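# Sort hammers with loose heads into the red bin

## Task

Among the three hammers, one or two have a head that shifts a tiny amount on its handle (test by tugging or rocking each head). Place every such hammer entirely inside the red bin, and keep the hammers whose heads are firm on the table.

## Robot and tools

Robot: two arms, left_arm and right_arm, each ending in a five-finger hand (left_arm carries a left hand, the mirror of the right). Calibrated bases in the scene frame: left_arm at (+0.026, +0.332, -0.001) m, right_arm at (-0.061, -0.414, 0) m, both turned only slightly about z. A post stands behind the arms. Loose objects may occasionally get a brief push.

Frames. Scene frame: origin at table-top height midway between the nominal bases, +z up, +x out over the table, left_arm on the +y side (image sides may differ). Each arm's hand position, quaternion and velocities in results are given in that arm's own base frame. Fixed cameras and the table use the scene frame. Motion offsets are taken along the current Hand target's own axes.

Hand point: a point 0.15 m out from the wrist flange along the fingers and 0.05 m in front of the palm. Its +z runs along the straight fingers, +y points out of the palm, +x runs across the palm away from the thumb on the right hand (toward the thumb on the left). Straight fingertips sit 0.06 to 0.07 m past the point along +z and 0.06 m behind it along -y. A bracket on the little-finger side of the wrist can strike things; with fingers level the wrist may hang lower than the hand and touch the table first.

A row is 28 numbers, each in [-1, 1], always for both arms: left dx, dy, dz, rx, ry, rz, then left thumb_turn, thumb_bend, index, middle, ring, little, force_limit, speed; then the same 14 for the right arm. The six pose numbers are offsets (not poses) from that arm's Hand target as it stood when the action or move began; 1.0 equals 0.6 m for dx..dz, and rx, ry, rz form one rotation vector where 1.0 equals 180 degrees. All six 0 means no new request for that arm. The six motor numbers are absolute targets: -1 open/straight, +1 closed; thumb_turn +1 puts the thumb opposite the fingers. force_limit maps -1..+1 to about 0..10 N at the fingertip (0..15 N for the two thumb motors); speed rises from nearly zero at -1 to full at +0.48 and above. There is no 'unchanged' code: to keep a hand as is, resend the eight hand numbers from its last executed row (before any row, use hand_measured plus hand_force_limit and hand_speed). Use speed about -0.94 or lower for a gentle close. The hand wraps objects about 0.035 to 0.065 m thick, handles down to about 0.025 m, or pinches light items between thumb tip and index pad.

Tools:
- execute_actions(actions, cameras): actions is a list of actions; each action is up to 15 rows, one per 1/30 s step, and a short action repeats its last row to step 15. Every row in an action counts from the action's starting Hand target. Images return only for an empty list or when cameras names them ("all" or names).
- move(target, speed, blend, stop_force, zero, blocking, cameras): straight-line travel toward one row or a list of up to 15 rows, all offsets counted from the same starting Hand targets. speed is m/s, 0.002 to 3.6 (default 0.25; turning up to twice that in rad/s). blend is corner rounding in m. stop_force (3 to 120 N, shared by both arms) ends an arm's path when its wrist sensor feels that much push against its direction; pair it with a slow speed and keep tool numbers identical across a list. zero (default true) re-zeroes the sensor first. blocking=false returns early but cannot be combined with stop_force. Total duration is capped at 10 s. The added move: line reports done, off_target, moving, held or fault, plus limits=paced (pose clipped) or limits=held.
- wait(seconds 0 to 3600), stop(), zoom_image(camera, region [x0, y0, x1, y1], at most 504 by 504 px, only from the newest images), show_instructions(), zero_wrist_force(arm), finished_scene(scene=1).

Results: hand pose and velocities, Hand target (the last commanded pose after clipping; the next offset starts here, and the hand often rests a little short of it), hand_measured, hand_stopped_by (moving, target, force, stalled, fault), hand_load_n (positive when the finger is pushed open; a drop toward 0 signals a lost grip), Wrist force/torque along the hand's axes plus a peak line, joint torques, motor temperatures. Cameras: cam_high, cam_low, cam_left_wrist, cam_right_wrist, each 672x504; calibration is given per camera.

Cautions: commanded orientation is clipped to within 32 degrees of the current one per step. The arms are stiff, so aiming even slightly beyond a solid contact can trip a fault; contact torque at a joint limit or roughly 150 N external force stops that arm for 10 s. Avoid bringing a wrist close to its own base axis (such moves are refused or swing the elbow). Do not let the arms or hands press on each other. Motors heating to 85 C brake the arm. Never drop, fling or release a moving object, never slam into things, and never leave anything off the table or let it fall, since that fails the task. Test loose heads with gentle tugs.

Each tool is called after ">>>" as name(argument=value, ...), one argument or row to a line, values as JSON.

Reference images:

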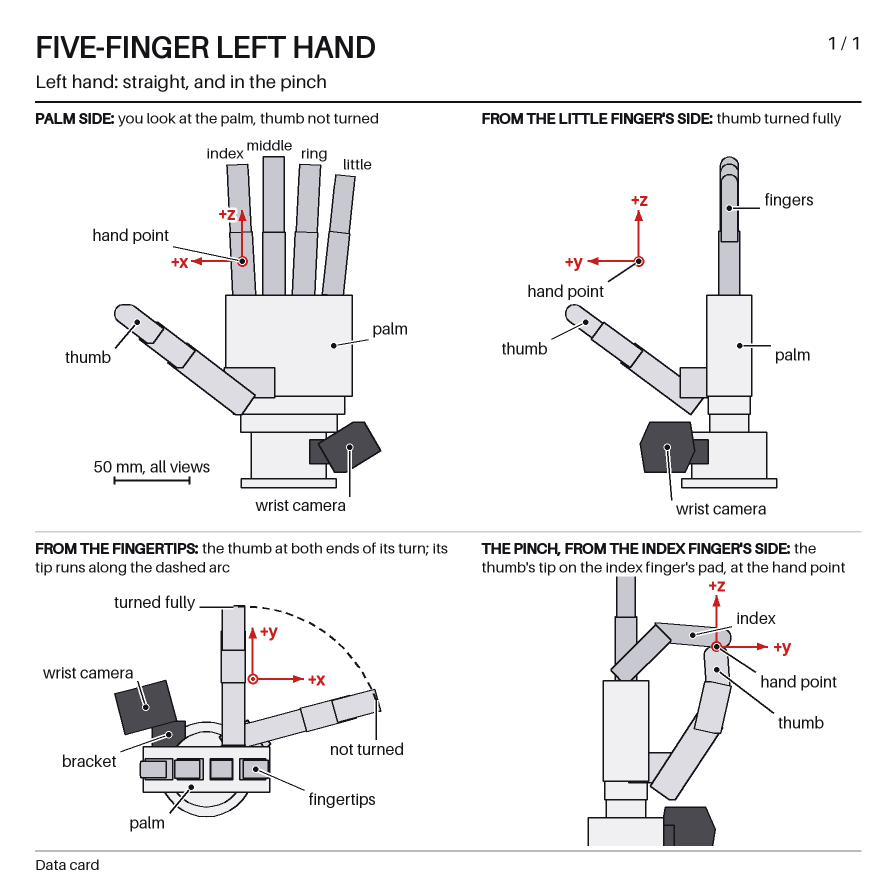

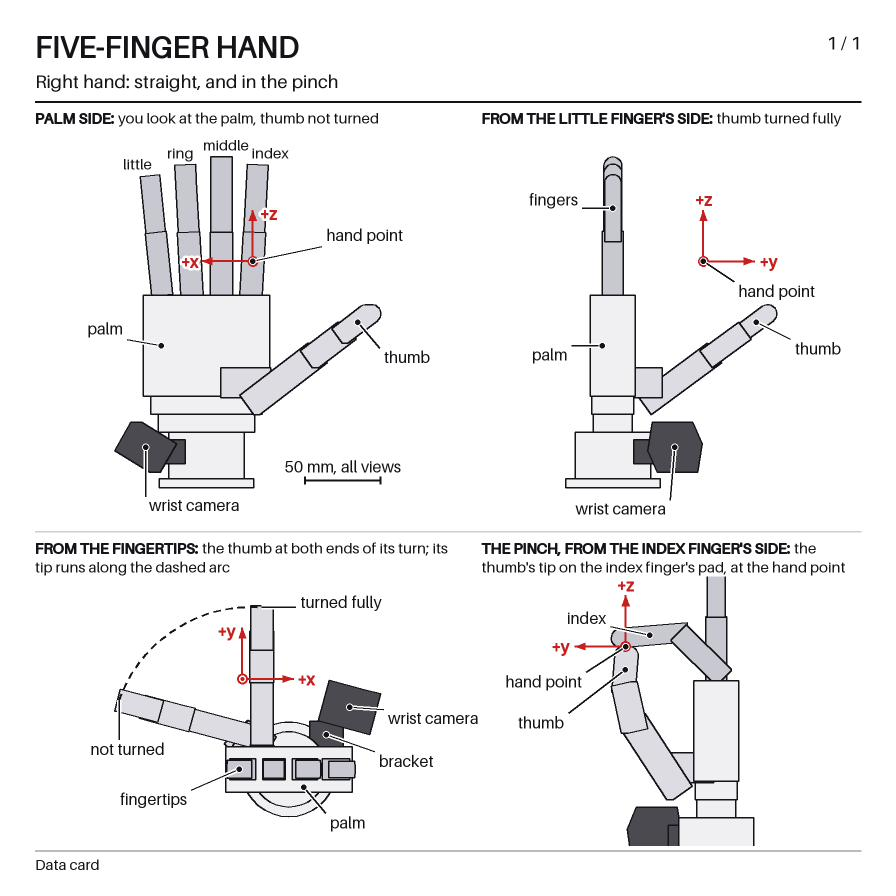

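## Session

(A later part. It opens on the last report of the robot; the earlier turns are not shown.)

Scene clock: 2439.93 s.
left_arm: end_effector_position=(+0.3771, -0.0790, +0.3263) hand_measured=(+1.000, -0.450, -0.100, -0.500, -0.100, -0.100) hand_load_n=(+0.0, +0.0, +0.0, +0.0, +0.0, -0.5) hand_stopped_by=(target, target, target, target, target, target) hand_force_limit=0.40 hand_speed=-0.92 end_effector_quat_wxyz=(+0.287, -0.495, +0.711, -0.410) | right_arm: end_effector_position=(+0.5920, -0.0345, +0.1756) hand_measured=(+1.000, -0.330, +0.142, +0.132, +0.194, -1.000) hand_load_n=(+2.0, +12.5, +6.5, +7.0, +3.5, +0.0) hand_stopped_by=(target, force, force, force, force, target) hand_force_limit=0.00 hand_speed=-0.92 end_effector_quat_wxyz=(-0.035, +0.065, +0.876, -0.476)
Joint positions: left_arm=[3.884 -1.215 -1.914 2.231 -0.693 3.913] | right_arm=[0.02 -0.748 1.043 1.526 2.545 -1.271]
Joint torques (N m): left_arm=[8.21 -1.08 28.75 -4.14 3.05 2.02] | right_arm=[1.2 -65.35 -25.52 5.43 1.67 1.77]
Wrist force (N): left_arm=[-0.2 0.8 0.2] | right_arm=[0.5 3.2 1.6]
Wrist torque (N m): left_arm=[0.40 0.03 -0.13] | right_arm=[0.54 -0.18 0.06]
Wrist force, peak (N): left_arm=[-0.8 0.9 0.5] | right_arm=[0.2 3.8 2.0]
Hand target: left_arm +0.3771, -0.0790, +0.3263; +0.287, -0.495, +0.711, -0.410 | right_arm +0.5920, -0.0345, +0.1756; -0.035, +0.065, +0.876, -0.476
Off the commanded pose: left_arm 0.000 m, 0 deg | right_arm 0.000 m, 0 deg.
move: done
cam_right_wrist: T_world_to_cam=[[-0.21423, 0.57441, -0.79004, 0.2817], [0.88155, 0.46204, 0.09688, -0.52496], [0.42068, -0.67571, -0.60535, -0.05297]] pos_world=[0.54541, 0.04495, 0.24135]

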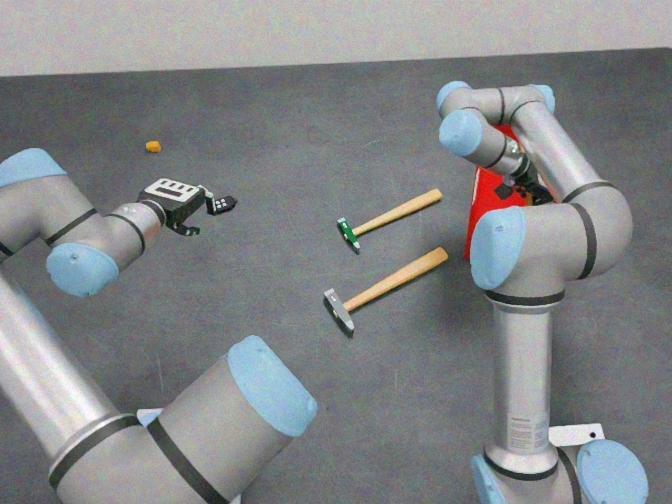

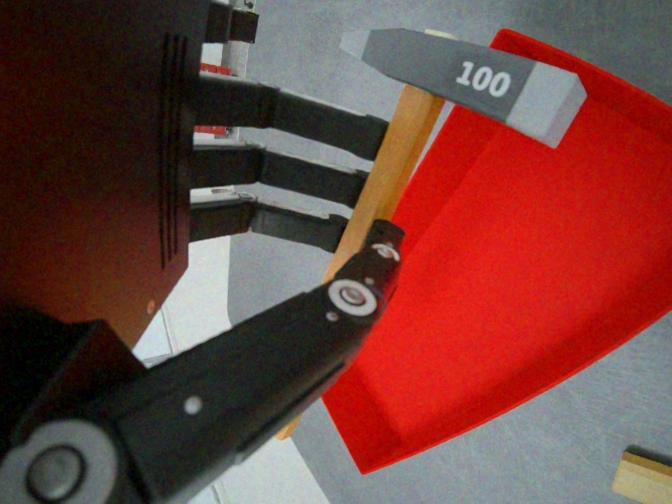

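>>> move(
  target=[0,0,0,0,0,0,1,-0.45,-0.1,-0.5,-0.1,-0.1,0.4,-0.92,-0.0178,0.0408,-0.0628,0,0.0424,0.0276,1,0.05,0.6,0.5,0.6,-1,0.0,-0.92],
  speed=0.06,
)

>>> move(
  target=[0,0,0,0,0,0,1,-0.45,-0.1,-0.5,-0.1,-0.1,0.4,-0.92,0,0.1398,0.0909,0,0,0,1,0.05,0.6,0.5,0.6,-1,0.0,-0.92],
  speed=0.08,
  cameras=["cam_high","cam_low","cam_right_wrist"],
)

Scene clock: 2465.07 s.
left_arm: end_effector_position=(+0.3771, -0.0790, +0.3263) hand_measured=(+1.000, -0.450, -0.100, -0.500, -0.100, -0.100) hand_load_n=(+0.0, -0.5, +0.0, +0.0, +0.0, +0.0) hand_stopped_by=(target, target, target, target, target, target) hand_force_limit=0.40 hand_speed=-0.92 end_effector_quat_wxyz=(+0.287, -0.495, +0.711, -0.410) | right_arm: end_effector_position=(+0.5920, -0.0345, +0.1756) hand_measured=(+1.000, -0.330, +0.142, +0.132, +0.194, -1.000) hand_load_n=(+2.0, +12.5, +6.5, +7.0, +4.0, +0.0) hand_stopped_by=(target, force, force, force, force, target) hand_force_limit=0.00 hand_speed=-0.92 end_effector_quat_wxyz=(-0.035, +0.065, +0.876, -0.476)
Joint positions: left_arm=[3.884 -1.215 -1.914 2.231 -0.693 3.913] | right_arm=[0.02 -0.748 1.043 1.526 2.544 -1.27]
Joint torques (N m): left_arm=[7.89 -0.84 29.58 -4.05 2.96 1.96] | right_arm=[8.54 -63.6 -26.07 5.41 -0.9 1.52]
Wrist force (N): left_arm=[-0.4 0.7 0.1] | right_arm=[0.1 3.1 1.6]
Wrist torque (N m): left_arm=[0.41 0.06 -0.14] | right_arm=[0.52 -0.13 0.04]
Wrist force, peak (N): left_arm=[-0.5 1.0 -0.1] | right_arm=[0.4 3.5 1.6]
Hand target: left_arm +0.3771, -0.0790, +0.3263; +0.287, -0.495, +0.711, -0.410 | right_arm +0.5920, -0.0345, +0.1756; -0.035, +0.065, +0.876, -0.476 (not the last commanded pose)
Off the commanded pose: left_arm 0.000 m, 0 deg | right_arm 0.046 m, 9 deg.
move: held (right_arm; a check stopped the path); limits=held
pose unreachable (right arm): on one or more control steps of this call, first in action 0 (counted from 0), this arm could not follow its commanded pose, so it was not sent that pose on those steps. It may still have moved: this result reports where it is.
cause: moving toward the commanded pose would bring two parts of the arm too close to each other (joints 4 (wrist 1) to 6 (wrist 3) lie between them).

Scene clock: 2466.73 s.
left_arm: end_effector_position=(+0.3771, -0.0790, +0.3263) hand_measured=(+1.000, -0.450, -0.100, -0.500, -0.100, -0.100) hand_load_n=(+0.0, +0.0, +0.0, +0.0, +0.0, +0.0) hand_stopped_by=(target, target, target, target, target, target) hand_force_limit=0.40 hand_speed=-0.92 end_effector_quat_wxyz=(+0.287, -0.495, +0.711, -0.410) | right_arm: end_effector_position=(+0.5921, -0.0345, +0.0756) hand_measured=(+1.000, -0.330, +0.142, +0.132, +0.194, -1.000) hand_load_n=(+2.0, +12.5, +6.5, +7.0, +3.5, +0.0) hand_stopped_by=(target, force, force, force, force, target) hand_force_limit=0.00 hand_speed=-0.92 end_effector_quat_wxyz=(-0.035, +0.065, +0.876, -0.476)
Joint positions: left_arm=[3.884 -1.215 -1.914 2.231 -0.693 3.913] | right_arm=[0.02 -0.648 1.128 1.34 2.544 -1.271]
Joint torques (N m): left_arm=[7.75 -0.81 29.11 -4.08 2.99 1.99] | right_arm=[-9.71 -41.26 -7.45 0.43 1.54 -2.36]
Wrist force (N): left_arm=[-0.4 0.8 0.4] | right_arm=[0.1 3.4 1.4]
Wrist torque (N m): left_arm=[0.40 0.06 -0.14] | right_arm=[0.57 -0.13 0.09]
Wrist force, peak (N): left_arm=[-0.3 1.1 0.3] | right_arm=[0.2 3.8 1.7]
Hand target: left_arm +0.3771, -0.0790, +0.3263; +0.287, -0.495, +0.711, -0.410 | right_arm +0.5921, -0.0346, +0.0756; -0.035, +0.065, +0.876, -0.476
Off the commanded pose: left_arm 0.000 m, 0 deg | right_arm 0.000 m, 0 deg.
move: done
cam_right_wrist: T_world_to_cam=[[-0.21434, 0.57447, -0.78996, 0.20276], [0.88153, 0.46209, 0.09686, -0.51535], [0.42068, -0.67561, -0.60545, -0.11353]] pos_world=[0.54551, 0.04495, 0.14135]

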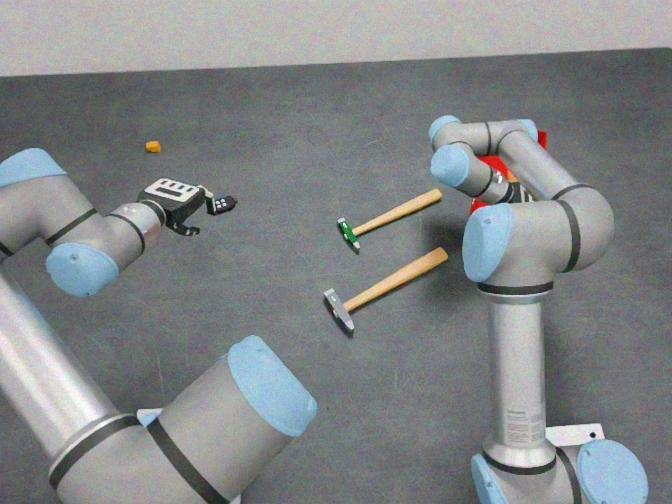

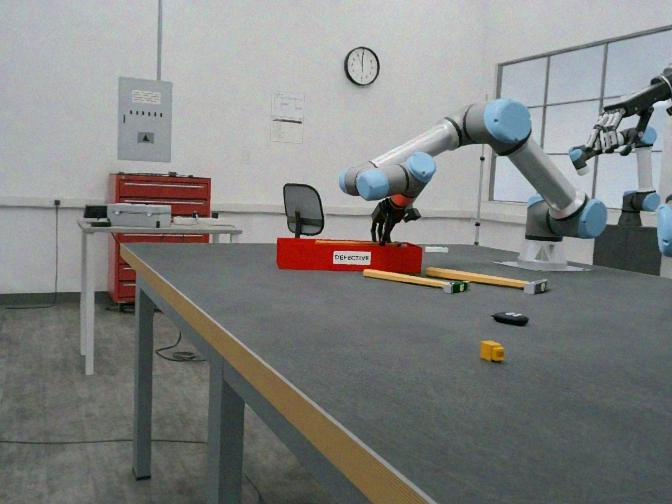

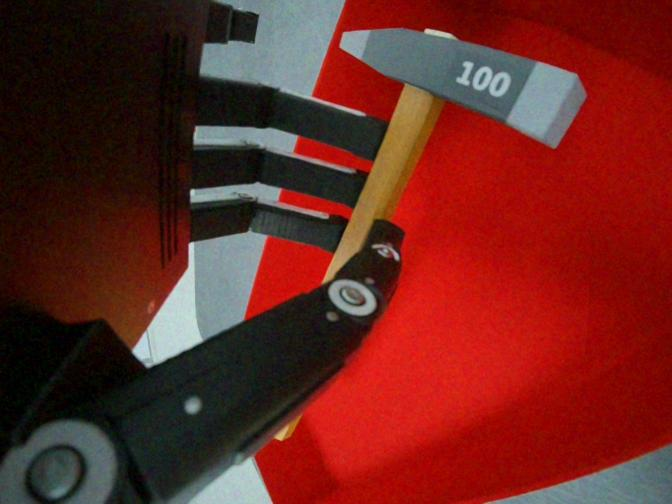

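>>> move(
  target=[
    [0,0,0,0,0,0,1,-0.45,-0.1,-0.5,-0.1,-0.1,0.4,-0.92,0,-0.1741,-0.1131,0,0,0,1,0.05,0.6,0.5,0.6,-1,0.0,-0.92],
    [0,0,0,0,0,0,1,-0.45,-0.1,-0.5,-0.1,-0.1,0.4,-0.92,0.1529,-0.2103,-0.1201,0,-0.7966,-0.5174,1,0.05,0.6,0.5,0.6,-1,0.0,-0.92],
  ],
  speed=[0.1, 0.22],
  blend=0.01,
  cameras=["cam_high","cam_right_wrist"],
)

Scene clock: 2497.00 s.
left_arm: end_effector_position=(+0.3771, -0.0790, +0.3263) hand_measured=(+1.000, -0.450, -0.100, -0.500, -0.100, -0.100) hand_load_n=(+0.0, +0.0, +0.0, +0.0, -0.5, +0.0) hand_stopped_by=(target, target, target, target, target, target) hand_force_limit=0.40 hand_speed=-0.92 end_effector_quat_wxyz=(+0.287, -0.495, +0.711, -0.410) | right_arm: end_effector_position=(+0.5920, -0.0346, +0.1630) hand_measured=(+1.000, -0.330, +0.142, +0.132, +0.194, -1.000) hand_load_n=(+1.5, +12.5, +6.5, +7.0, +3.5, +0.0) hand_stopped_by=(target, force, force, force, force, target) hand_force_limit=0.00 hand_speed=-0.92 end_effector_quat_wxyz=(-0.034, +0.065, +0.877, -0.476)
Joint positions: left_arm=[3.884 -1.215 -1.914 2.231 -0.693 3.913] | right_arm=[0.02 -0.738 1.058 1.5 2.545 -1.271]
Joint torques (N m): left_arm=[7.55 -0.73 29.38 -4.08 3.05 1.94] | right_arm=[-9.7 -41.68 -8 0.66 2.44 -1.15]
Wrist force (N): left_arm=[-0.4 0.8 0.3] | right_arm=[0.2 3.2 1.4]
Wrist torque (N m): left_arm=[0.39 0.06 -0.14] | right_arm=[0.53 -0.15 0.20]
Wrist force, peak (N): left_arm=[-0.4 1.1 0.5] | right_arm=[0.4 4.0 2.3]
Hand target: left_arm +0.3771, -0.0790, +0.3263; +0.287, -0.495, +0.711, -0.410 | right_arm +0.5920, -0.0346, +0.1629; -0.034, +0.065, +0.877, -0.476 (not the last commanded pose)
Off the commanded pose: left_arm 0.000 m, 0 deg | right_arm 0.109 m, 171 deg.
move: held (right_arm; a check stopped the path); path passed 0 of 2 targets; limits=held
pose unreachable (right arm): on one or more control steps of this call, first in action 0 (counted from 0), this arm could not follow its commanded pose, so it was not sent that pose on those steps. It may still have moved: this result reports where it is.
cause: moving toward the commanded pose would bring two parts of the arm too close to each other (joints 4 (wrist 1) to 6 (wrist 3) lie between them).
cam_right_wrist: T_world_to_cam=[[-0.21416, 0.57438, -0.79008, 0.27177], [0.88133, 0.46238, 0.09725, -0.52367], [0.42117, -0.6755, -0.60524, -0.06097]] pos_world=[0.54541, 0.04485, 0.22875]

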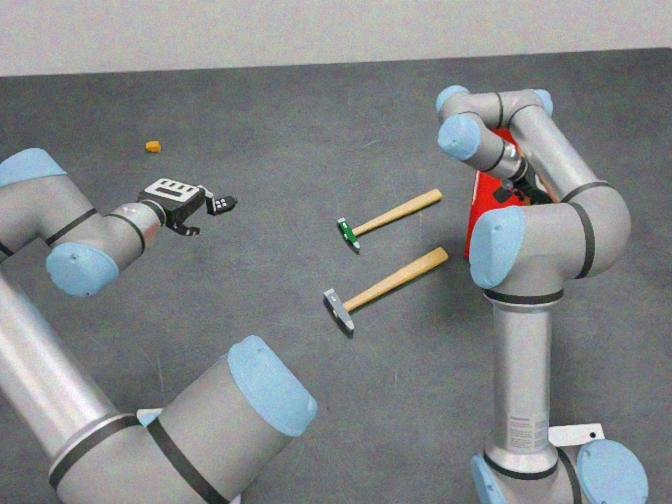

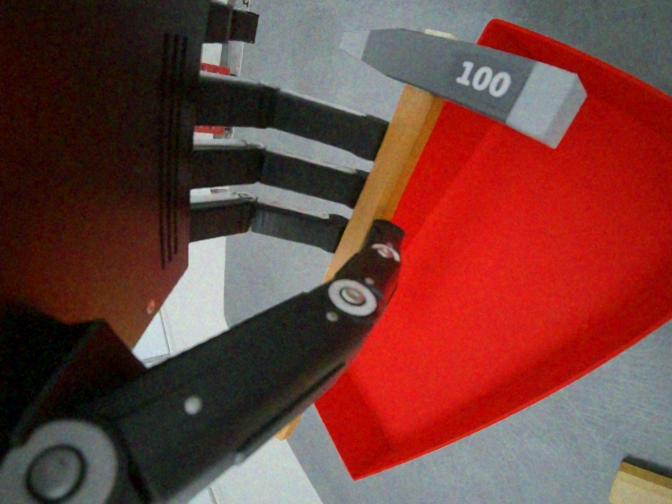

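>>> move(
  target=[
    [0,0,0,0,0,0,1,-0.45,-0.1,-0.5,-0.1,-0.1,0.4,-0.92,0,-0.0928,0.0203,0,0,0,1,0.05,0.6,0.5,0.6,-1,0.0,-0.92],
    [0,0,0,0,0,0,1,-0.45,-0.1,-0.5,-0.1,-0.1,0.4,-0.92,0.2615,-0.0095,-0.1907,0,-0.4661,-0.3028,1,0.05,0.6,0.5,0.6,-1,0.0,-0.92],
  ],
  speed=[0.1, 0.18],
  cameras=["cam_high","cam_right_wrist"],
)

Scene clock: 2514.70 s.
left_arm: end_effector_position=(+0.3771, -0.0790, +0.3263) hand_measured=(+1.000, -0.450, -0.100, -0.500, -0.100, -0.100) hand_load_n=(+0.0, +0.0, +0.0, +0.0, +0.0, +0.0) hand_stopped_by=(target, target, target, target, target, target) hand_force_limit=0.40 hand_speed=-0.92 end_effector_quat_wxyz=(+0.287, -0.495, +0.711, -0.410) | right_arm: end_effector_position=(+0.4503, +0.0802, +0.2299) hand_measured=(+1.000, -0.330, +0.142, +0.132, +0.194, -1.000) hand_load_n=(+2.0, +12.5, +6.5, +7.0, +3.5, +0.0) hand_stopped_by=(target, force, force, force, force, target) hand_force_limit=0.00 hand_speed=-0.92 end_effector_quat_wxyz=(-0.343, +0.630, -0.612, +0.333)
Joint positions: left_arm=[3.884 -1.215 -1.914 2.231 -0.693 3.913] | right_arm=[-0.341 -1.768 1.976 0.399 1.263 -3.349]
Joint torques (N m): left_arm=[7 -0.78 29.35 -4.1 3.01 1.95] | right_arm=[-10.17 -23.9 -11.63 2.54 -2.92 -2.31]
Wrist force (N): left_arm=[-0.1 0.9 0.2] | right_arm=[0.2 2.9 1.2]
Wrist torque (N m): left_arm=[0.41 0.01 -0.12] | right_arm=[0.50 -0.14 0.24]
Wrist force, peak (N): left_arm=[-0.5 1.0 0.3] | right_arm=[0.2 4.1 1.7]
Hand target: left_arm +0.3771, -0.0790, +0.3263; +0.287, -0.495, +0.711, -0.410 | right_arm +0.4503, +0.0802, +0.2299; -0.343, +0.630, -0.612, +0.333
Off the commanded pose: left_arm 0.000 m, 0 deg | right_arm 0.000 m, 0 deg.
move: done
cam_right_wrist: T_world_to_cam=[[-0.52715, -0.31212, -0.79038, 0.44037], [-0.60914, 0.78731, 0.09536, 0.18715], [0.59251, 0.53172, -0.60515, -0.05727]] pos_world=[0.38007, 0.02056, 0.29556]

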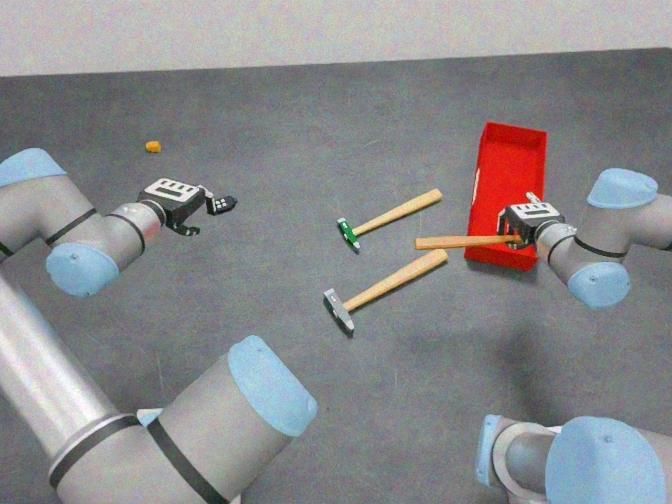

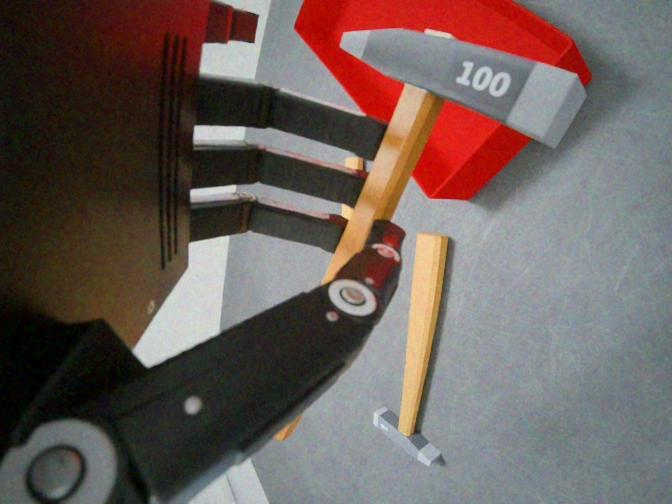

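>>> zoom_image(
  camera="cam_high",
  region=[430, 100, 580, 280],
)

Scaled by 2.800.

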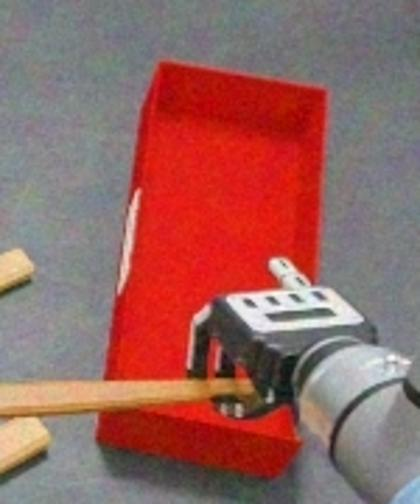

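>>> move(
  target=[0,0,0,0,0,0,1,-0.45,-0.1,-0.5,-0.1,-0.1,0.4,-0.92,0.2667,-0.1978,0.3965,0,-0.3286,-0.2135,1,0.05,0.6,0.5,0.6,-1,0.0,-0.92],
  speed=0.15,
  cameras=["cam_high","cam_right_wrist"],
)

Scene clock: 2543.23 s.
left_arm: end_effector_position=(+0.3771, -0.0790, +0.3263) hand_measured=(+1.000, -0.450, -0.100, -0.500, -0.100, -0.100) hand_load_n=(+0.0, +0.0, +0.0, +0.0, +0.0, +0.0) hand_stopped_by=(target, target, target, target, target, target) hand_force_limit=0.40 hand_speed=-0.92 end_effector_quat_wxyz=(+0.287, -0.495, +0.711, -0.410) | right_arm: end_effector_position=(+0.7171, -0.0717, +0.1997) hand_measured=(+1.000, -0.330, +0.142, +0.132, +0.194, -1.000) hand_load_n=(+2.0, +12.5, +6.0, +7.0, +4.0, +0.0) hand_stopped_by=(target, force, force, force, force, target) hand_force_limit=0.00 hand_speed=-0.92 end_effector_quat_wxyz=(-0.482, +0.854, -0.144, +0.130)
Joint positions: left_arm=[3.884 -1.215 -1.914 2.231 -0.693 3.913] | right_arm=[-0.55 -0.26 0.035 1.998 0.537 -5.043]
Joint torques (N m): left_arm=[7.13 -0.69 29.28 -4 2.95 1.93] | right_arm=[-9.83 -52.91 -25.53 5.43 -3.79 -2.4]
Wrist force (N): left_arm=[-0.2 0.7 0.4] | right_arm=[-0.1 3.0 1.3]
Wrist torque (N m): left_arm=[0.39 0.04 -0.13] | right_arm=[0.51 -0.09 0.21]
Wrist force, peak (N): left_arm=[-0.6 1.0 0.4] | right_arm=[0.5 3.3 2.1]
Hand target: left_arm +0.3771, -0.0790, +0.3263; +0.287, -0.495, +0.711, -0.410 | right_arm +0.7190, -0.0722, +0.2001; -0.471, +0.868, -0.136, +0.074
Off the commanded pose: left_arm 0.000 m, 0 deg | right_arm 0.002 m, 7 deg.
elbow stopped short (right arm): the move would have taken joint 3 (elbow) straighter than the controller allows.
move: off_target (right_arm)
cam_right_wrist: T_world_to_cam=[[0.15168, -0.59736, -0.7875, 0.00194], [-0.96934, -0.24574, -0.0003, 0.67553], [-0.19333, 0.7634, -0.61632, 0.42955]] pos_world=[0.73757, -0.16076, 0.26647]

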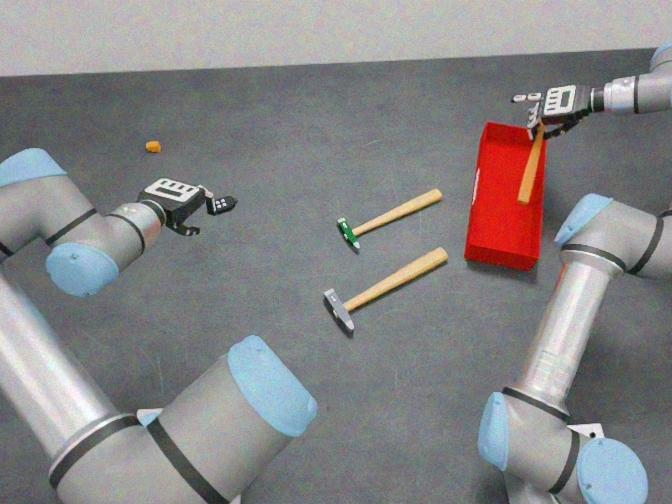

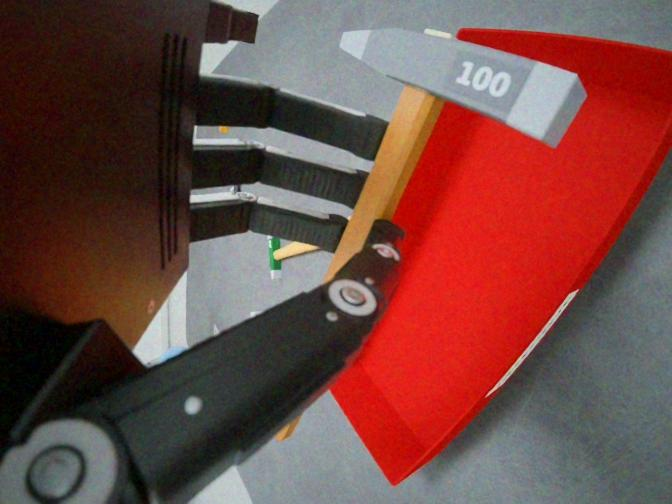

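>>> move(
  target=[0,0,0,0,0,0,1,-0.45,-0.1,-0.5,-0.1,-0.1,0.4,-0.92,-0.0503,0.0417,0.0275,0,0,0,1,0.05,0.6,0.5,0.6,-1,0.0,-0.92],
  speed=0.08,
  cameras=["cam_right_wrist"],
)

Scene clock: 2553.53 s.
left_arm: end_effector_position=(+0.3771, -0.0790, +0.3263) hand_measured=(+1.000, -0.450, -0.100, -0.500, -0.100, -0.100) hand_load_n=(+0.0, +0.0, +0.0, +0.0, +0.0, +0.0) hand_stopped_by=(target, target, target, target, target, target) hand_force_limit=0.40 hand_speed=-0.92 end_effector_quat_wxyz=(+0.287, -0.495, +0.711, -0.410) | right_arm: end_effector_position=(+0.6903, -0.0627, +0.1701) hand_measured=(+1.000, -0.330, +0.142, +0.132, +0.194, -1.000) hand_load_n=(+2.0, +12.5, +6.5, +7.0, +3.5, +0.0) hand_stopped_by=(target, force, force, force, force, target) hand_force_limit=0.00 hand_speed=-0.92 end_effector_quat_wxyz=(-0.471, +0.868, -0.136, +0.074)
Joint positions: left_arm=[3.884 -1.215 -1.914 2.231 -0.693 3.913] | right_arm=[-0.537 -0.365 0.338 1.928 0.614 -5.112]
Joint torques (N m): left_arm=[6.51 -0.53 28.9 -4.11 2.95 1.92] | right_arm=[2.35 -73.58 -8.71 0.57 1.06 -2.32]
Wrist force (N): left_arm=[-0.2 0.7 0.0] | right_arm=[0.3 3.1 1.5]
Wrist torque (N m): left_arm=[0.40 0.02 -0.12] | right_arm=[0.49 -0.16 0.24]
Wrist force, peak (N): left_arm=[-0.7 1.0 0.3] | right_arm=[0.0 3.3 1.6]
Hand target: left_arm +0.3771, -0.0790, +0.3263; +0.287, -0.495, +0.711, -0.410 | right_arm +0.6903, -0.0627, +0.1701; -0.471, +0.868, -0.136, +0.074
Off the commanded pose: left_arm 0.000 m, 0 deg | right_arm 0.000 m, 0 deg.
move: done
cam_right_wrist: T_world_to_cam=[[0.11928, -0.60196, -0.78957, 0.01054], [-0.94532, -0.31198, 0.09504, 0.61481], [-0.30354, 0.73506, -0.60626, 0.47186]] pos_world=[0.72316, -0.14869, 0.23595]

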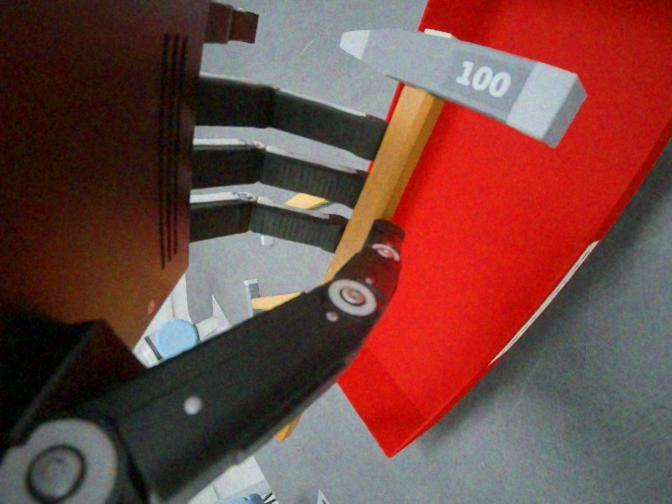

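>>> move(
  target=[0,0,0,0,0,0,1,-0.45,-0.1,-0.5,-0.1,-0.1,0.4,-0.92,0,0.1705,0.1048,0,0,0,1,0.05,0.6,0.5,0.6,-1,0.0,-0.92],
  speed=0.04,
  stop_force=5,
  cameras=["cam_high","cam_low","cam_right_wrist"],
)

Scene clock: 2589.63 s.
left_arm: end_effector_position=(+0.3771, -0.0790, +0.3263) hand_measured=(+1.000, -0.450, -0.100, -0.500, -0.100, -0.100) hand_load_n=(+0.0, +0.0, +0.0, +0.0, +0.0, +0.0) hand_stopped_by=(target, target, target, target, target, target) hand_force_limit=0.40 hand_speed=-0.92 end_effector_quat_wxyz=(+0.287, -0.495, +0.711, -0.410) | right_arm: end_effector_position=(+0.6896, -0.0656, +0.0501) hand_measured=(+1.000, -0.330, +0.142, +0.132, +0.194, -1.000) hand_load_n=(+2.0, +12.5, +6.5, +7.0, +3.5, +0.0) hand_stopped_by=(target, force, force, force, force, target) hand_force_limit=0.00 hand_speed=-0.92 end_effector_quat_wxyz=(-0.471, +0.868, -0.136, +0.074)
Joint positions: left_arm=[3.884 -1.215 -1.914 2.231 -0.693 3.913] | right_arm=[-0.541 -0.3 0.515 1.691 0.615 -5.118]
Joint torques (N m): left_arm=[6.89 -0.12 29.04 -4 2.82 1.97] | right_arm=[-10.12 -51.59 -8.58 0.44 1.14 -1.67]
Wrist force (N): left_arm=[-0.6 0.8 0.2] | right_arm=[0.1 3.0 1.4]
Wrist torque (N m): left_arm=[0.42 0.08 -0.15] | right_arm=[0.48 -0.13 0.22]
Wrist force, peak (N): left_arm=[-0.6 1.0 0.6] | right_arm=[0.3 3.3 1.5]
Hand target: left_arm +0.3771, -0.0790, +0.3263; +0.287, -0.495, +0.711, -0.410 | right_arm +0.6896, -0.0656, +0.0501; -0.471, +0.868, -0.136, +0.074
Off the commanded pose: left_arm 0.000 m, 0 deg | right_arm 0.000 m, 0 deg.
move: done
cam_right_wrist: T_world_to_cam=[[0.11922, -0.60198, -0.78956, -0.08583], [-0.94536, -0.31188, 0.09503, 0.62459], [-0.30345, 0.73508, -0.60628, 0.40094]] pos_world=[0.72236, -0.1516, 0.11596]

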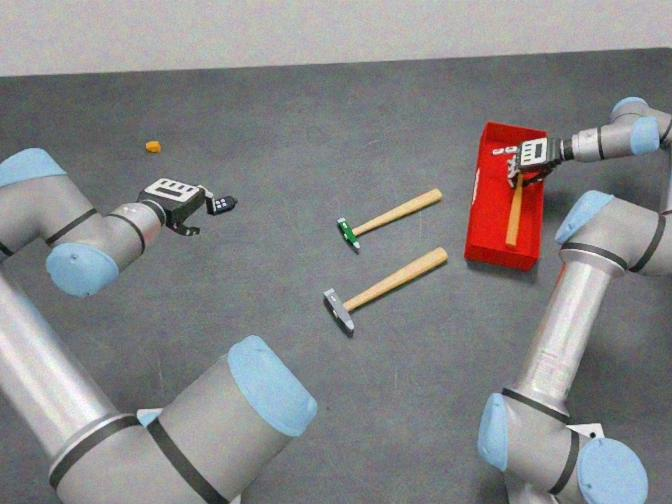

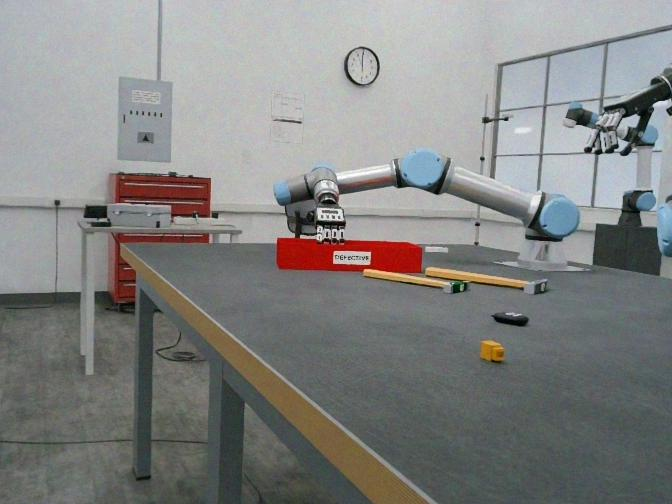

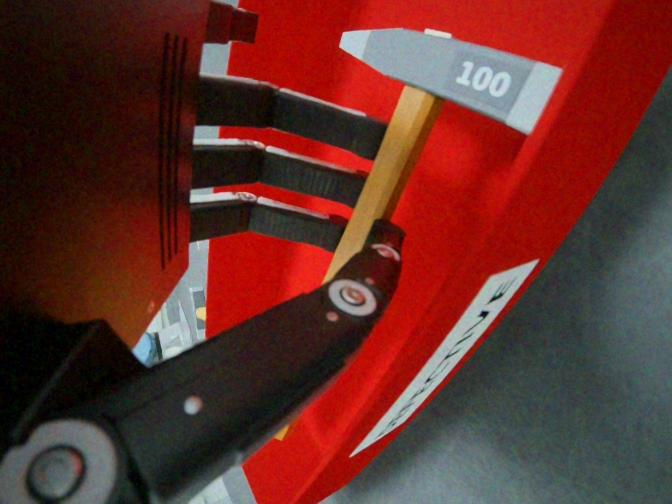

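>>> move(
  target=[0,0,0,0,0,0,1,-0.45,-0.1,-0.5,-0.1,-0.1,0.4,-0.92,0,0.0545,0.0354,0,0,0,1,0.05,0.6,0.5,0.6,-1,0.0,-0.92],
  speed=0.012,
  stop_force=3,
  cameras=["cam_high","cam_right_wrist"],
)

Scene clock: 2599.90 s.
left_arm: end_effector_position=(+0.3771, -0.0790, +0.3263) hand_measured=(+1.000, -0.450, -0.100, -0.500, -0.100, -0.100) hand_load_n=(+0.0, +0.0, -0.5, +0.0, +0.0, +0.0) hand_stopped_by=(target, target, target, target, target, target) hand_force_limit=0.40 hand_speed=-0.92 end_effector_quat_wxyz=(+0.287, -0.495, +0.711, -0.410) | right_arm: end_effector_position=(+0.6896, -0.0656, +0.0209) hand_measured=(+1.000, -0.330, +0.142, +0.132, +0.194, -1.000) hand_load_n=(+2.0, +12.0, +7.0, +6.0, +4.0, +0.0) hand_stopped_by=(target, force, force, force, force, target) hand_force_limit=0.00 hand_speed=-0.92 end_effector_quat_wxyz=(-0.471, +0.868, -0.136, +0.074)
Joint positions: left_arm=[3.884 -1.215 -1.914 2.231 -0.693 3.913] | right_arm=[-0.541 -0.267 0.525 1.65 0.615 -5.118]
Joint torques (N m): left_arm=[6.35 0.41 29.06 -4.06 2.81 1.92] | right_arm=[-2.94 -73.3 -16.47 5.02 -1.38 1.14]
Wrist force (N): left_arm=[-0.4 0.8 0.1] | right_arm=[0.3 -0.1 1.0]
Wrist torque (N m): left_arm=[0.42 0.05 -0.14] | right_arm=[0.33 -0.16 0.16]
Wrist force, peak (N): left_arm=[-0.4 1.1 0.3] | right_arm=[1.0 -10.1 -2.4]
Hand target: left_arm +0.3771, -0.0790, +0.3263; +0.287, -0.495, +0.711, -0.410 | right_arm +0.6896, -0.0656, +0.0209; -0.471, +0.868, -0.136, +0.074 (not the last commanded pose)
Off the commanded pose: left_arm 0.000 m, 0 deg | right_arm 0.010 m, 0 deg.
move: contact (right_arm)
cam_right_wrist: T_world_to_cam=[[0.11922, -0.60198, -0.78956, -0.10889], [-0.94533, -0.31194, 0.09509, 0.62743], [-0.30354, 0.73506, -0.60626, 0.38333]] pos_world=[0.72246, -0.1516, 0.08676]

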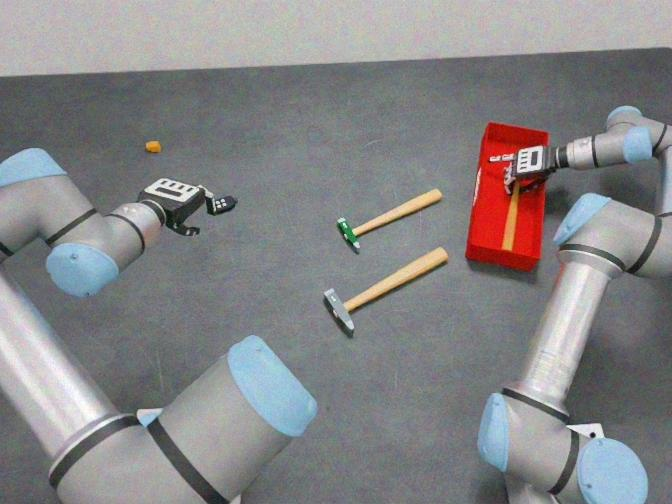

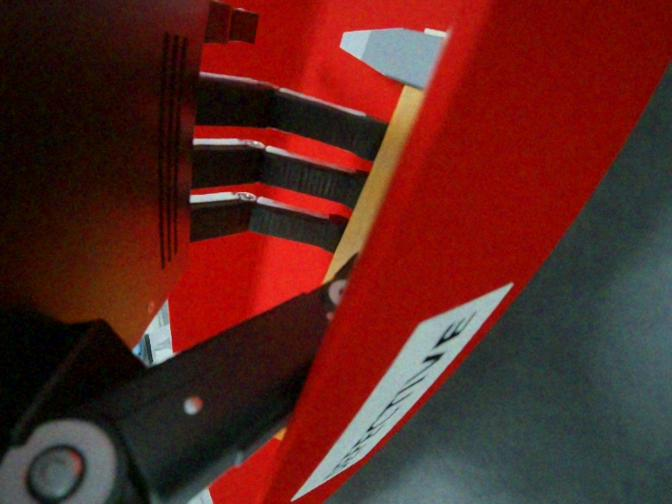

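>>> move(
  target=[0,0,0,0,0,0,1,-0.45,-0.1,-0.5,-0.1,-0.1,0.4,-0.92,0,0,0,0,0,0,1,0.05,0.6,-0.1,0.6,-1,0.0,-0.92],
)

>>> move(
  target=[0,0,0,0,0,0,1,-0.45,-0.1,-0.5,-0.1,-0.1,0.4,-0.92,0,0,0,0,0,0,1,-0.42,-0.05,-0.5,-0.05,-1,0.0,-0.92],
  cameras=["cam_high","cam_right_wrist"],
)

>>> zoom_image(
  camera="cam_high",
  region=[430, 100, 630, 280],
)

Scene clock: 2608.70 s.
left_arm: end_effector_position=(+0.3771, -0.0790, +0.3263) hand_measured=(+1.000, -0.450, -0.100, -0.500, -0.100, -0.100) hand_load_n=(+0.0, +0.0, +0.0, +0.0, +0.0, +0.0) hand_stopped_by=(target, target, target, target, target, target) hand_force_limit=0.40 hand_speed=-0.92 end_effector_quat_wxyz=(+0.287, -0.495, +0.711, -0.410) | right_arm: end_effector_position=(+0.6896, -0.0656, +0.0210) hand_measured=(+1.000, -0.330, +0.142, +0.042, +0.194, -1.000) hand_load_n=(+2.0, +11.5, +8.5, -19.5, +5.5, +0.0) hand_stopped_by=(target, force, force, moving, force, target) hand_force_limit=0.00 hand_speed=-0.92 end_effector_quat_wxyz=(-0.471, +0.868, -0.136, +0.074)
Joint positions: left_arm=[3.884 -1.215 -1.914 2.231 -0.693 3.913] | right_arm=[-0.541 -0.267 0.524 1.65 0.615 -5.118]
Joint torques (N m): left_arm=[6.44 -0.01 29.24 -4.03 2.75 1.94] | right_arm=[-2.32 -57.31 -19.51 1.19 -1.43 0.55]
Wrist force (N): left_arm=[-0.5 0.7 0.3] | right_arm=[-0.2 -11.1 -11.1]
Wrist torque (N m): left_arm=[0.39 0.08 -0.14] | right_arm=[0.06 0.19 -0.10]
Wrist force, peak (N): left_arm=[-0.5 1.2 0.1] | right_arm=[-0.2 -11.5 -11.1]
Hand target: left_arm +0.3771, -0.0790, +0.3263; +0.287, -0.495, +0.711, -0.410 | right_arm +0.6896, -0.0656, +0.0209; -0.471, +0.868, -0.136, +0.074
Off the commanded pose: left_arm 0.000 m, 0 deg | right_arm 0.000 m, 0 deg.
move: done

Scene clock: 2610.07 s.
left_arm: end_effector_position=(+0.3771, -0.0790, +0.3263) hand_measured=(+1.000, -0.450, -0.100, -0.500, -0.100, -0.100) hand_load_n=(+0.0, +0.0, +0.0, +0.0, +0.0, +0.0) hand_stopped_by=(target, target, target, target, target, target) hand_force_limit=0.40 hand_speed=-0.92 end_effector_quat_wxyz=(+0.287, -0.495, +0.711, -0.410) | right_arm: end_effector_position=(+0.6896, -0.0656, +0.0209) hand_measured=(+1.000, -0.420, -0.050, +0.038, -0.050, -1.000) hand_load_n=(+0.0, -1.0, +0.0, -19.5, +0.0, -0.5) hand_stopped_by=(target, target, target, moving, target, target) hand_force_limit=0.00 hand_speed=-0.92 end_effector_quat_wxyz=(-0.471, +0.868, -0.136, +0.074)
Joint positions: left_arm=[3.884 -1.215 -1.914 2.231 -0.693 3.913] | right_arm=[-0.541 -0.267 0.525 1.65 0.615 -5.118]
Joint torques (N m): left_arm=[6.15 0.19 29 -3.96 2.67 1.9] | right_arm=[-2.33 -38.3 -3.9 -1.97 -0.83 0.15]
Wrist force (N): left_arm=[-0.5 0.8 0.4] | right_arm=[-0.1 -15.6 -11.3]
Wrist torque (N m): left_arm=[0.40 0.08 -0.15] | right_arm=[-0.18 0.19 -0.19]
Wrist force, peak (N): left_arm=[-0.5 1.0 0.3] | right_arm=[0.1 -14.0 -13.6]
Hand target: left_arm +0.3771, -0.0790, +0.3263; +0.287, -0.495, +0.711, -0.410 | right_arm +0.6896, -0.0656, +0.0209; -0.471, +0.868, -0.136, +0.074
Off the commanded pose: left_arm 0.000 m, 0 deg | right_arm 0.000 m, 0 deg.
move: done
cam_right_wrist: T_world_to_cam=[[0.11922, -0.60198, -0.78956, -0.1089], [-0.94536, -0.31188, 0.09503, 0.62746], [-0.30345, 0.73508, -0.60628, 0.38327]] pos_world=[0.72246, -0.1516, 0.08676]

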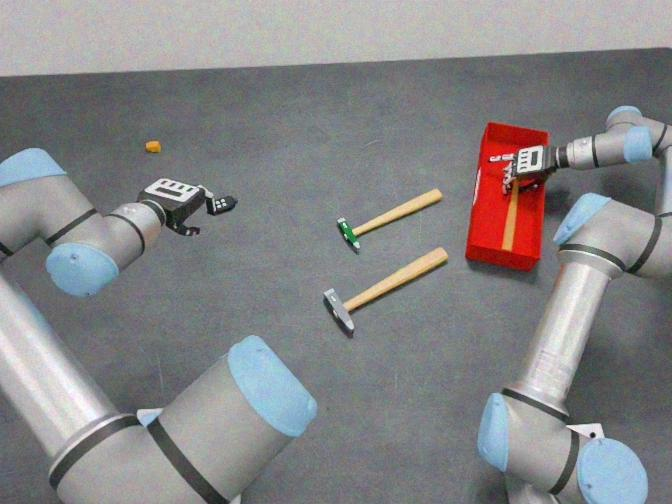

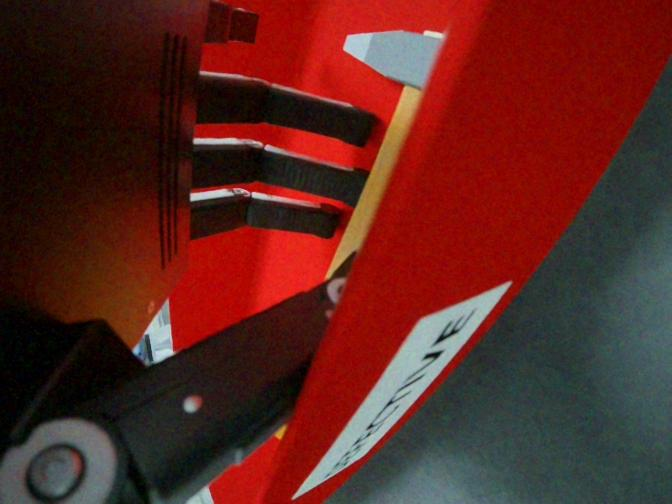

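Scaled by 2.520.

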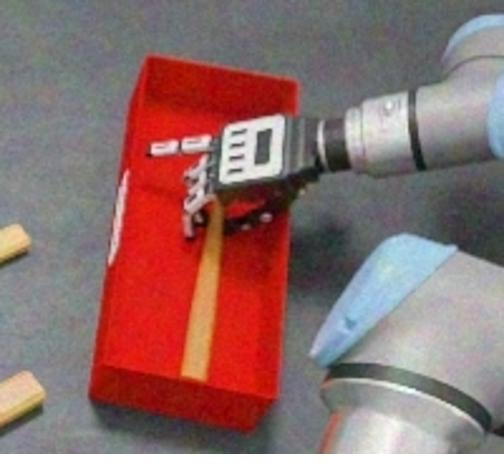

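>>> move(
  target=[0,0,0,0,0,0,1,-0.45,-0.1,-0.5,-0.1,-0.1,0.4,-0.92,0,-0.0056,-0.0036,0,0,0,1,-0.42,-0.05,-0.5,-0.05,-1,0.0,-0.92],
  speed=0.01,
)

>>> move(
  target=[0,0,0,0,0,0,1,-0.45,-0.1,-0.5,-0.1,-0.1,0.4,-0.92,0,-0.0056,-0.0036,0,0,0,1,-0.42,-0.08,-0.55,-0.08,-1,0.0,-0.85],
  speed=0.02,
  cameras=["cam_high","cam_right_wrist"],
)

Scene clock: 2618.20 s.
left_arm: end_effector_position=(+0.3771, -0.0790, +0.3263) hand_measured=(+1.000, -0.450, -0.100, -0.500, -0.100, -0.100) hand_load_n=(-0.5, +0.0, -0.5, +0.0, +0.0, +0.0) hand_stopped_by=(target, target, target, target, target, target) hand_force_limit=0.40 hand_speed=-0.92 end_effector_quat_wxyz=(+0.287, -0.495, +0.711, -0.410) | right_arm: end_effector_position=(+0.6896, -0.0656, +0.0248) hand_measured=(+1.000, -0.420, -0.050, +0.038, -0.050, -1.000) hand_load_n=(+0.0, +0.0, +0.0, +0.0, +0.0, +0.0) hand_stopped_by=(target, target, target, stalled, target, target) hand_force_limit=0.00 hand_speed=-0.92 end_effector_quat_wxyz=(-0.471, +0.868, -0.136, +0.074)
Joint positions: left_arm=[3.884 -1.215 -1.914 2.231 -0.693 3.913] | right_arm=[-0.541 -0.272 0.524 1.655 0.615 -5.118]
Joint torques (N m): left_arm=[6.44 -0.24 29.19 -4.04 2.69 1.93] | right_arm=[1.55 -74.76 -25.43 5.28 -0.16 1.1]
Wrist force (N): left_arm=[-0.4 0.7 0.5] | right_arm=[0.4 1.9 0.6]
Wrist torque (N m): left_arm=[0.37 0.06 -0.13] | right_arm=[0.48 -0.17 0.21]
Wrist force, peak (N): left_arm=[-0.6 1.0 0.3] | right_arm=[-0.1 -16.4 -11.1]
Hand target: left_arm +0.3771, -0.0790, +0.3263; +0.287, -0.495, +0.711, -0.410 | right_arm +0.6896, -0.0656, +0.0249; -0.471, +0.868, -0.136, +0.074
Off the commanded pose: left_arm 0.000 m, 0 deg | right_arm 0.000 m, 0 deg.
move: done

Scene clock: 2619.90 s.
left_arm: end_effector_position=(+0.3771, -0.0790, +0.3263) hand_measured=(+1.000, -0.450, -0.100, -0.500, -0.100, -0.100) hand_load_n=(+0.0, +0.0, +0.0, +0.0, +0.0, +0.0) hand_stopped_by=(target, target, target, target, target, target) hand_force_limit=0.40 hand_speed=-0.92 end_effector_quat_wxyz=(+0.287, -0.495, +0.711, -0.410) | right_arm: end_effector_position=(+0.6896, -0.0656, +0.0289) hand_measured=(+1.000, -0.420, -0.080, -0.550, -0.080, -1.000) hand_load_n=(+0.0, +0.0, +0.0, +0.0, +0.0, +0.0) hand_stopped_by=(target, target, target, target, target, target) hand_force_limit=0.00 hand_speed=-0.85 end_effector_quat_wxyz=(-0.471, +0.868, -0.136, +0.074)
Joint positions: left_arm=[3.884 -1.215 -1.914 2.231 -0.693 3.913] | right_arm=[-0.541 -0.276 0.523 1.661 0.615 -5.118]
Joint torques (N m): left_arm=[6.35 -0.29 28.77 -4 2.69 1.81] | right_arm=[7.26 -74.52 -26.71 5.44 -2.68 0.47]
Wrist force (N): left_arm=[-0.4 0.7 0.3] | right_arm=[0.6 1.7 0.6]
Wrist torque (N m): left_arm=[0.39 0.06 -0.14] | right_arm=[0.46 -0.19 0.22]
Wrist force, peak (N): left_arm=[-0.5 1.0 0.4] | right_arm=[0.6 2.0 0.7]
Hand target: left_arm +0.3771, -0.0790, +0.3263; +0.287, -0.495, +0.711, -0.410 | right_arm +0.6896, -0.0656, +0.0289; -0.471, +0.868, -0.136, +0.074
Off the commanded pose: left_arm 0.000 m, 0 deg | right_arm 0.000 m, 0 deg.
move: done
cam_right_wrist: T_world_to_cam=[[0.11922, -0.60198, -0.78956, -0.10258], [-0.94536, -0.31188, 0.09503, 0.6267], [-0.30345, 0.73508, -0.60628, 0.38811]] pos_world=[0.72246, -0.1516, 0.09476]

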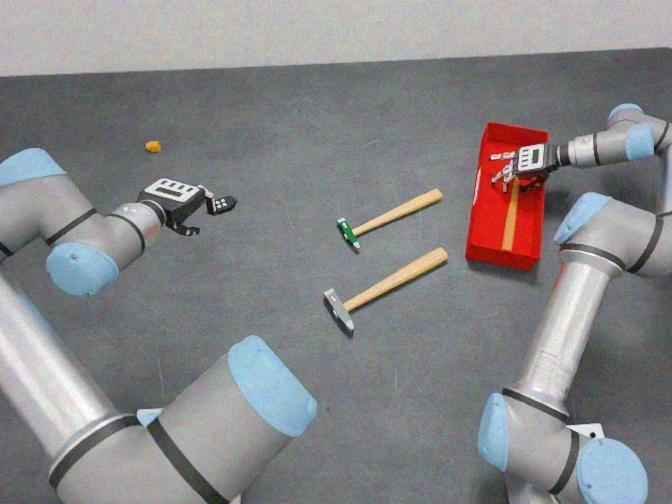

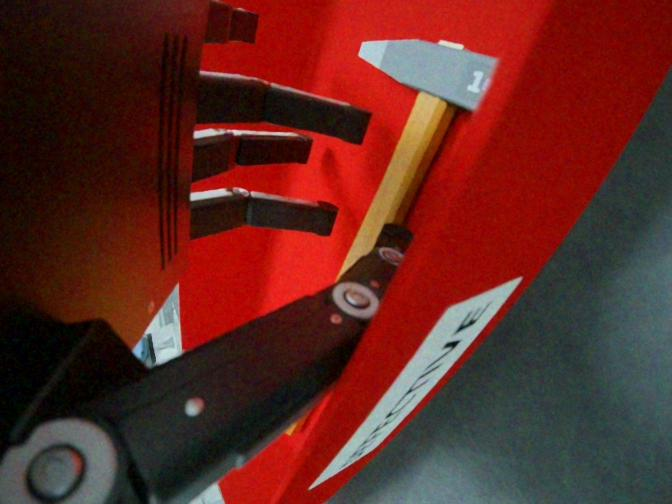

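>>> move(
  target=[
    [0,0,0,0,0,0,1,-0.45,-0.1,-0.5,-0.1,-0.1,0.4,-0.92,0,-0.042,-0.0273,0,0,0,1,-0.42,-0.08,-0.55,-0.08,-1,0.0,-0.85],
    [0,0,0,0,0,0,1,-0.45,-0.1,-0.5,-0.1,-0.1,0.4,-0.92,0,-0.21,-0.1363,0,0,0,1,-0.42,-0.08,-0.55,-0.08,-1,0.0,-0.85],
  ],
  speed=[0.05,0.12],
  blend=0.005,
  cameras=["cam_high","cam_right_wrist"],
)

Scene clock: 2664.37 s.
left_arm: end_effector_position=(+0.3771, -0.0790, +0.3263) hand_measured=(+1.000, -0.450, -0.100, -0.500, -0.100, -0.100) hand_load_n=(+0.0, +0.0, +0.0, +0.0, +0.0, +0.0) hand_stopped_by=(target, target, target, target, target, target) hand_force_limit=0.40 hand_speed=-0.92 end_effector_quat_wxyz=(+0.287, -0.495, +0.711, -0.410) | right_arm: end_effector_position=(+0.6894, -0.0656, +0.1791) hand_measured=(+1.000, -0.420, -0.080, -0.550, -0.080, -1.000) hand_load_n=(+0.0, +0.0, +0.0, +0.0, +0.0, +0.0) hand_stopped_by=(target, target, target, target, target, target) hand_force_limit=0.00 hand_speed=-0.85 end_effector_quat_wxyz=(-0.471, +0.868, -0.136, +0.074)
Joint positions: left_arm=[3.884 -1.215 -1.914 2.231 -0.693 3.913] | right_arm=[-0.541 -0.363 0.313 1.957 0.615 -5.118]
Joint torques (N m): left_arm=[5.93 -0.02 28.61 -4.01 2.68 1.85] | right_arm=[7.39 -51.25 -26.24 5.34 1.49 -2.21]
Wrist force (N): left_arm=[-0.2 0.8 0.0] | right_arm=[0.5 1.9 0.7]
Wrist torque (N m): left_arm=[0.41 0.02 -0.12] | right_arm=[0.48 -0.18 0.21]
Wrist force, peak (N): left_arm=[-0.3 1.2 0.4] | right_arm=[0.6 2.4 0.7]
Hand target: left_arm +0.3771, -0.0790, +0.3263; +0.287, -0.495, +0.711, -0.410 | right_arm +0.6894, -0.0655, +0.1791; -0.471, +0.868, -0.136, +0.074
Off the commanded pose: left_arm 0.000 m, 0 deg | right_arm 0.000 m, 0 deg.
move: done
cam_right_wrist: T_world_to_cam=[[0.11922, -0.60194, -0.78959, 0.01606], [-0.94537, -0.31186, 0.09501, 0.61226], [-0.30343, 0.73513, -0.60623, 0.4791]] pos_world=[0.72226, -0.1516, 0.24496]

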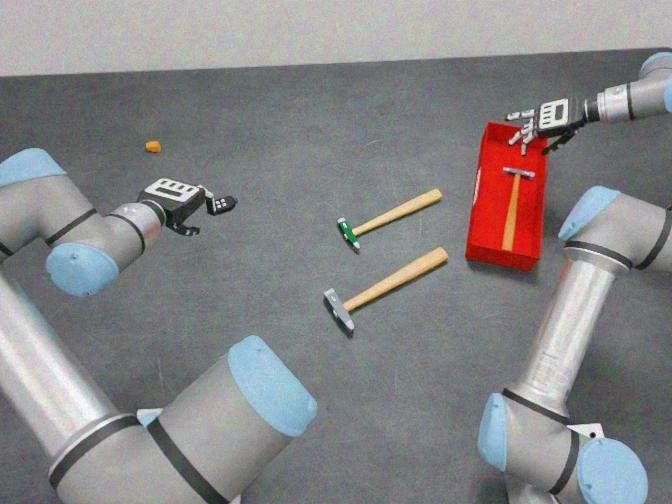

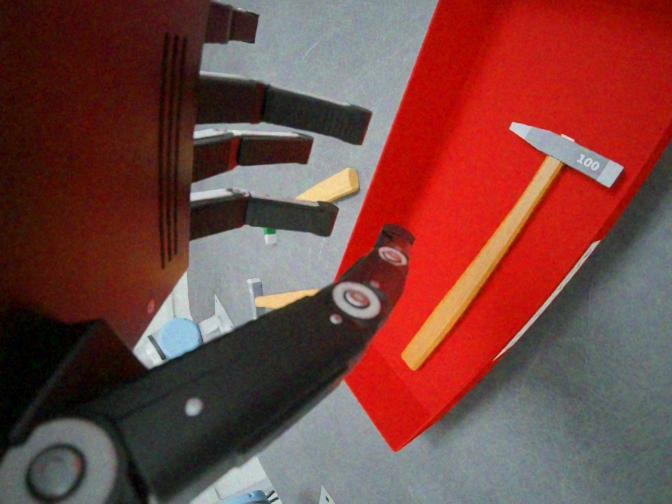

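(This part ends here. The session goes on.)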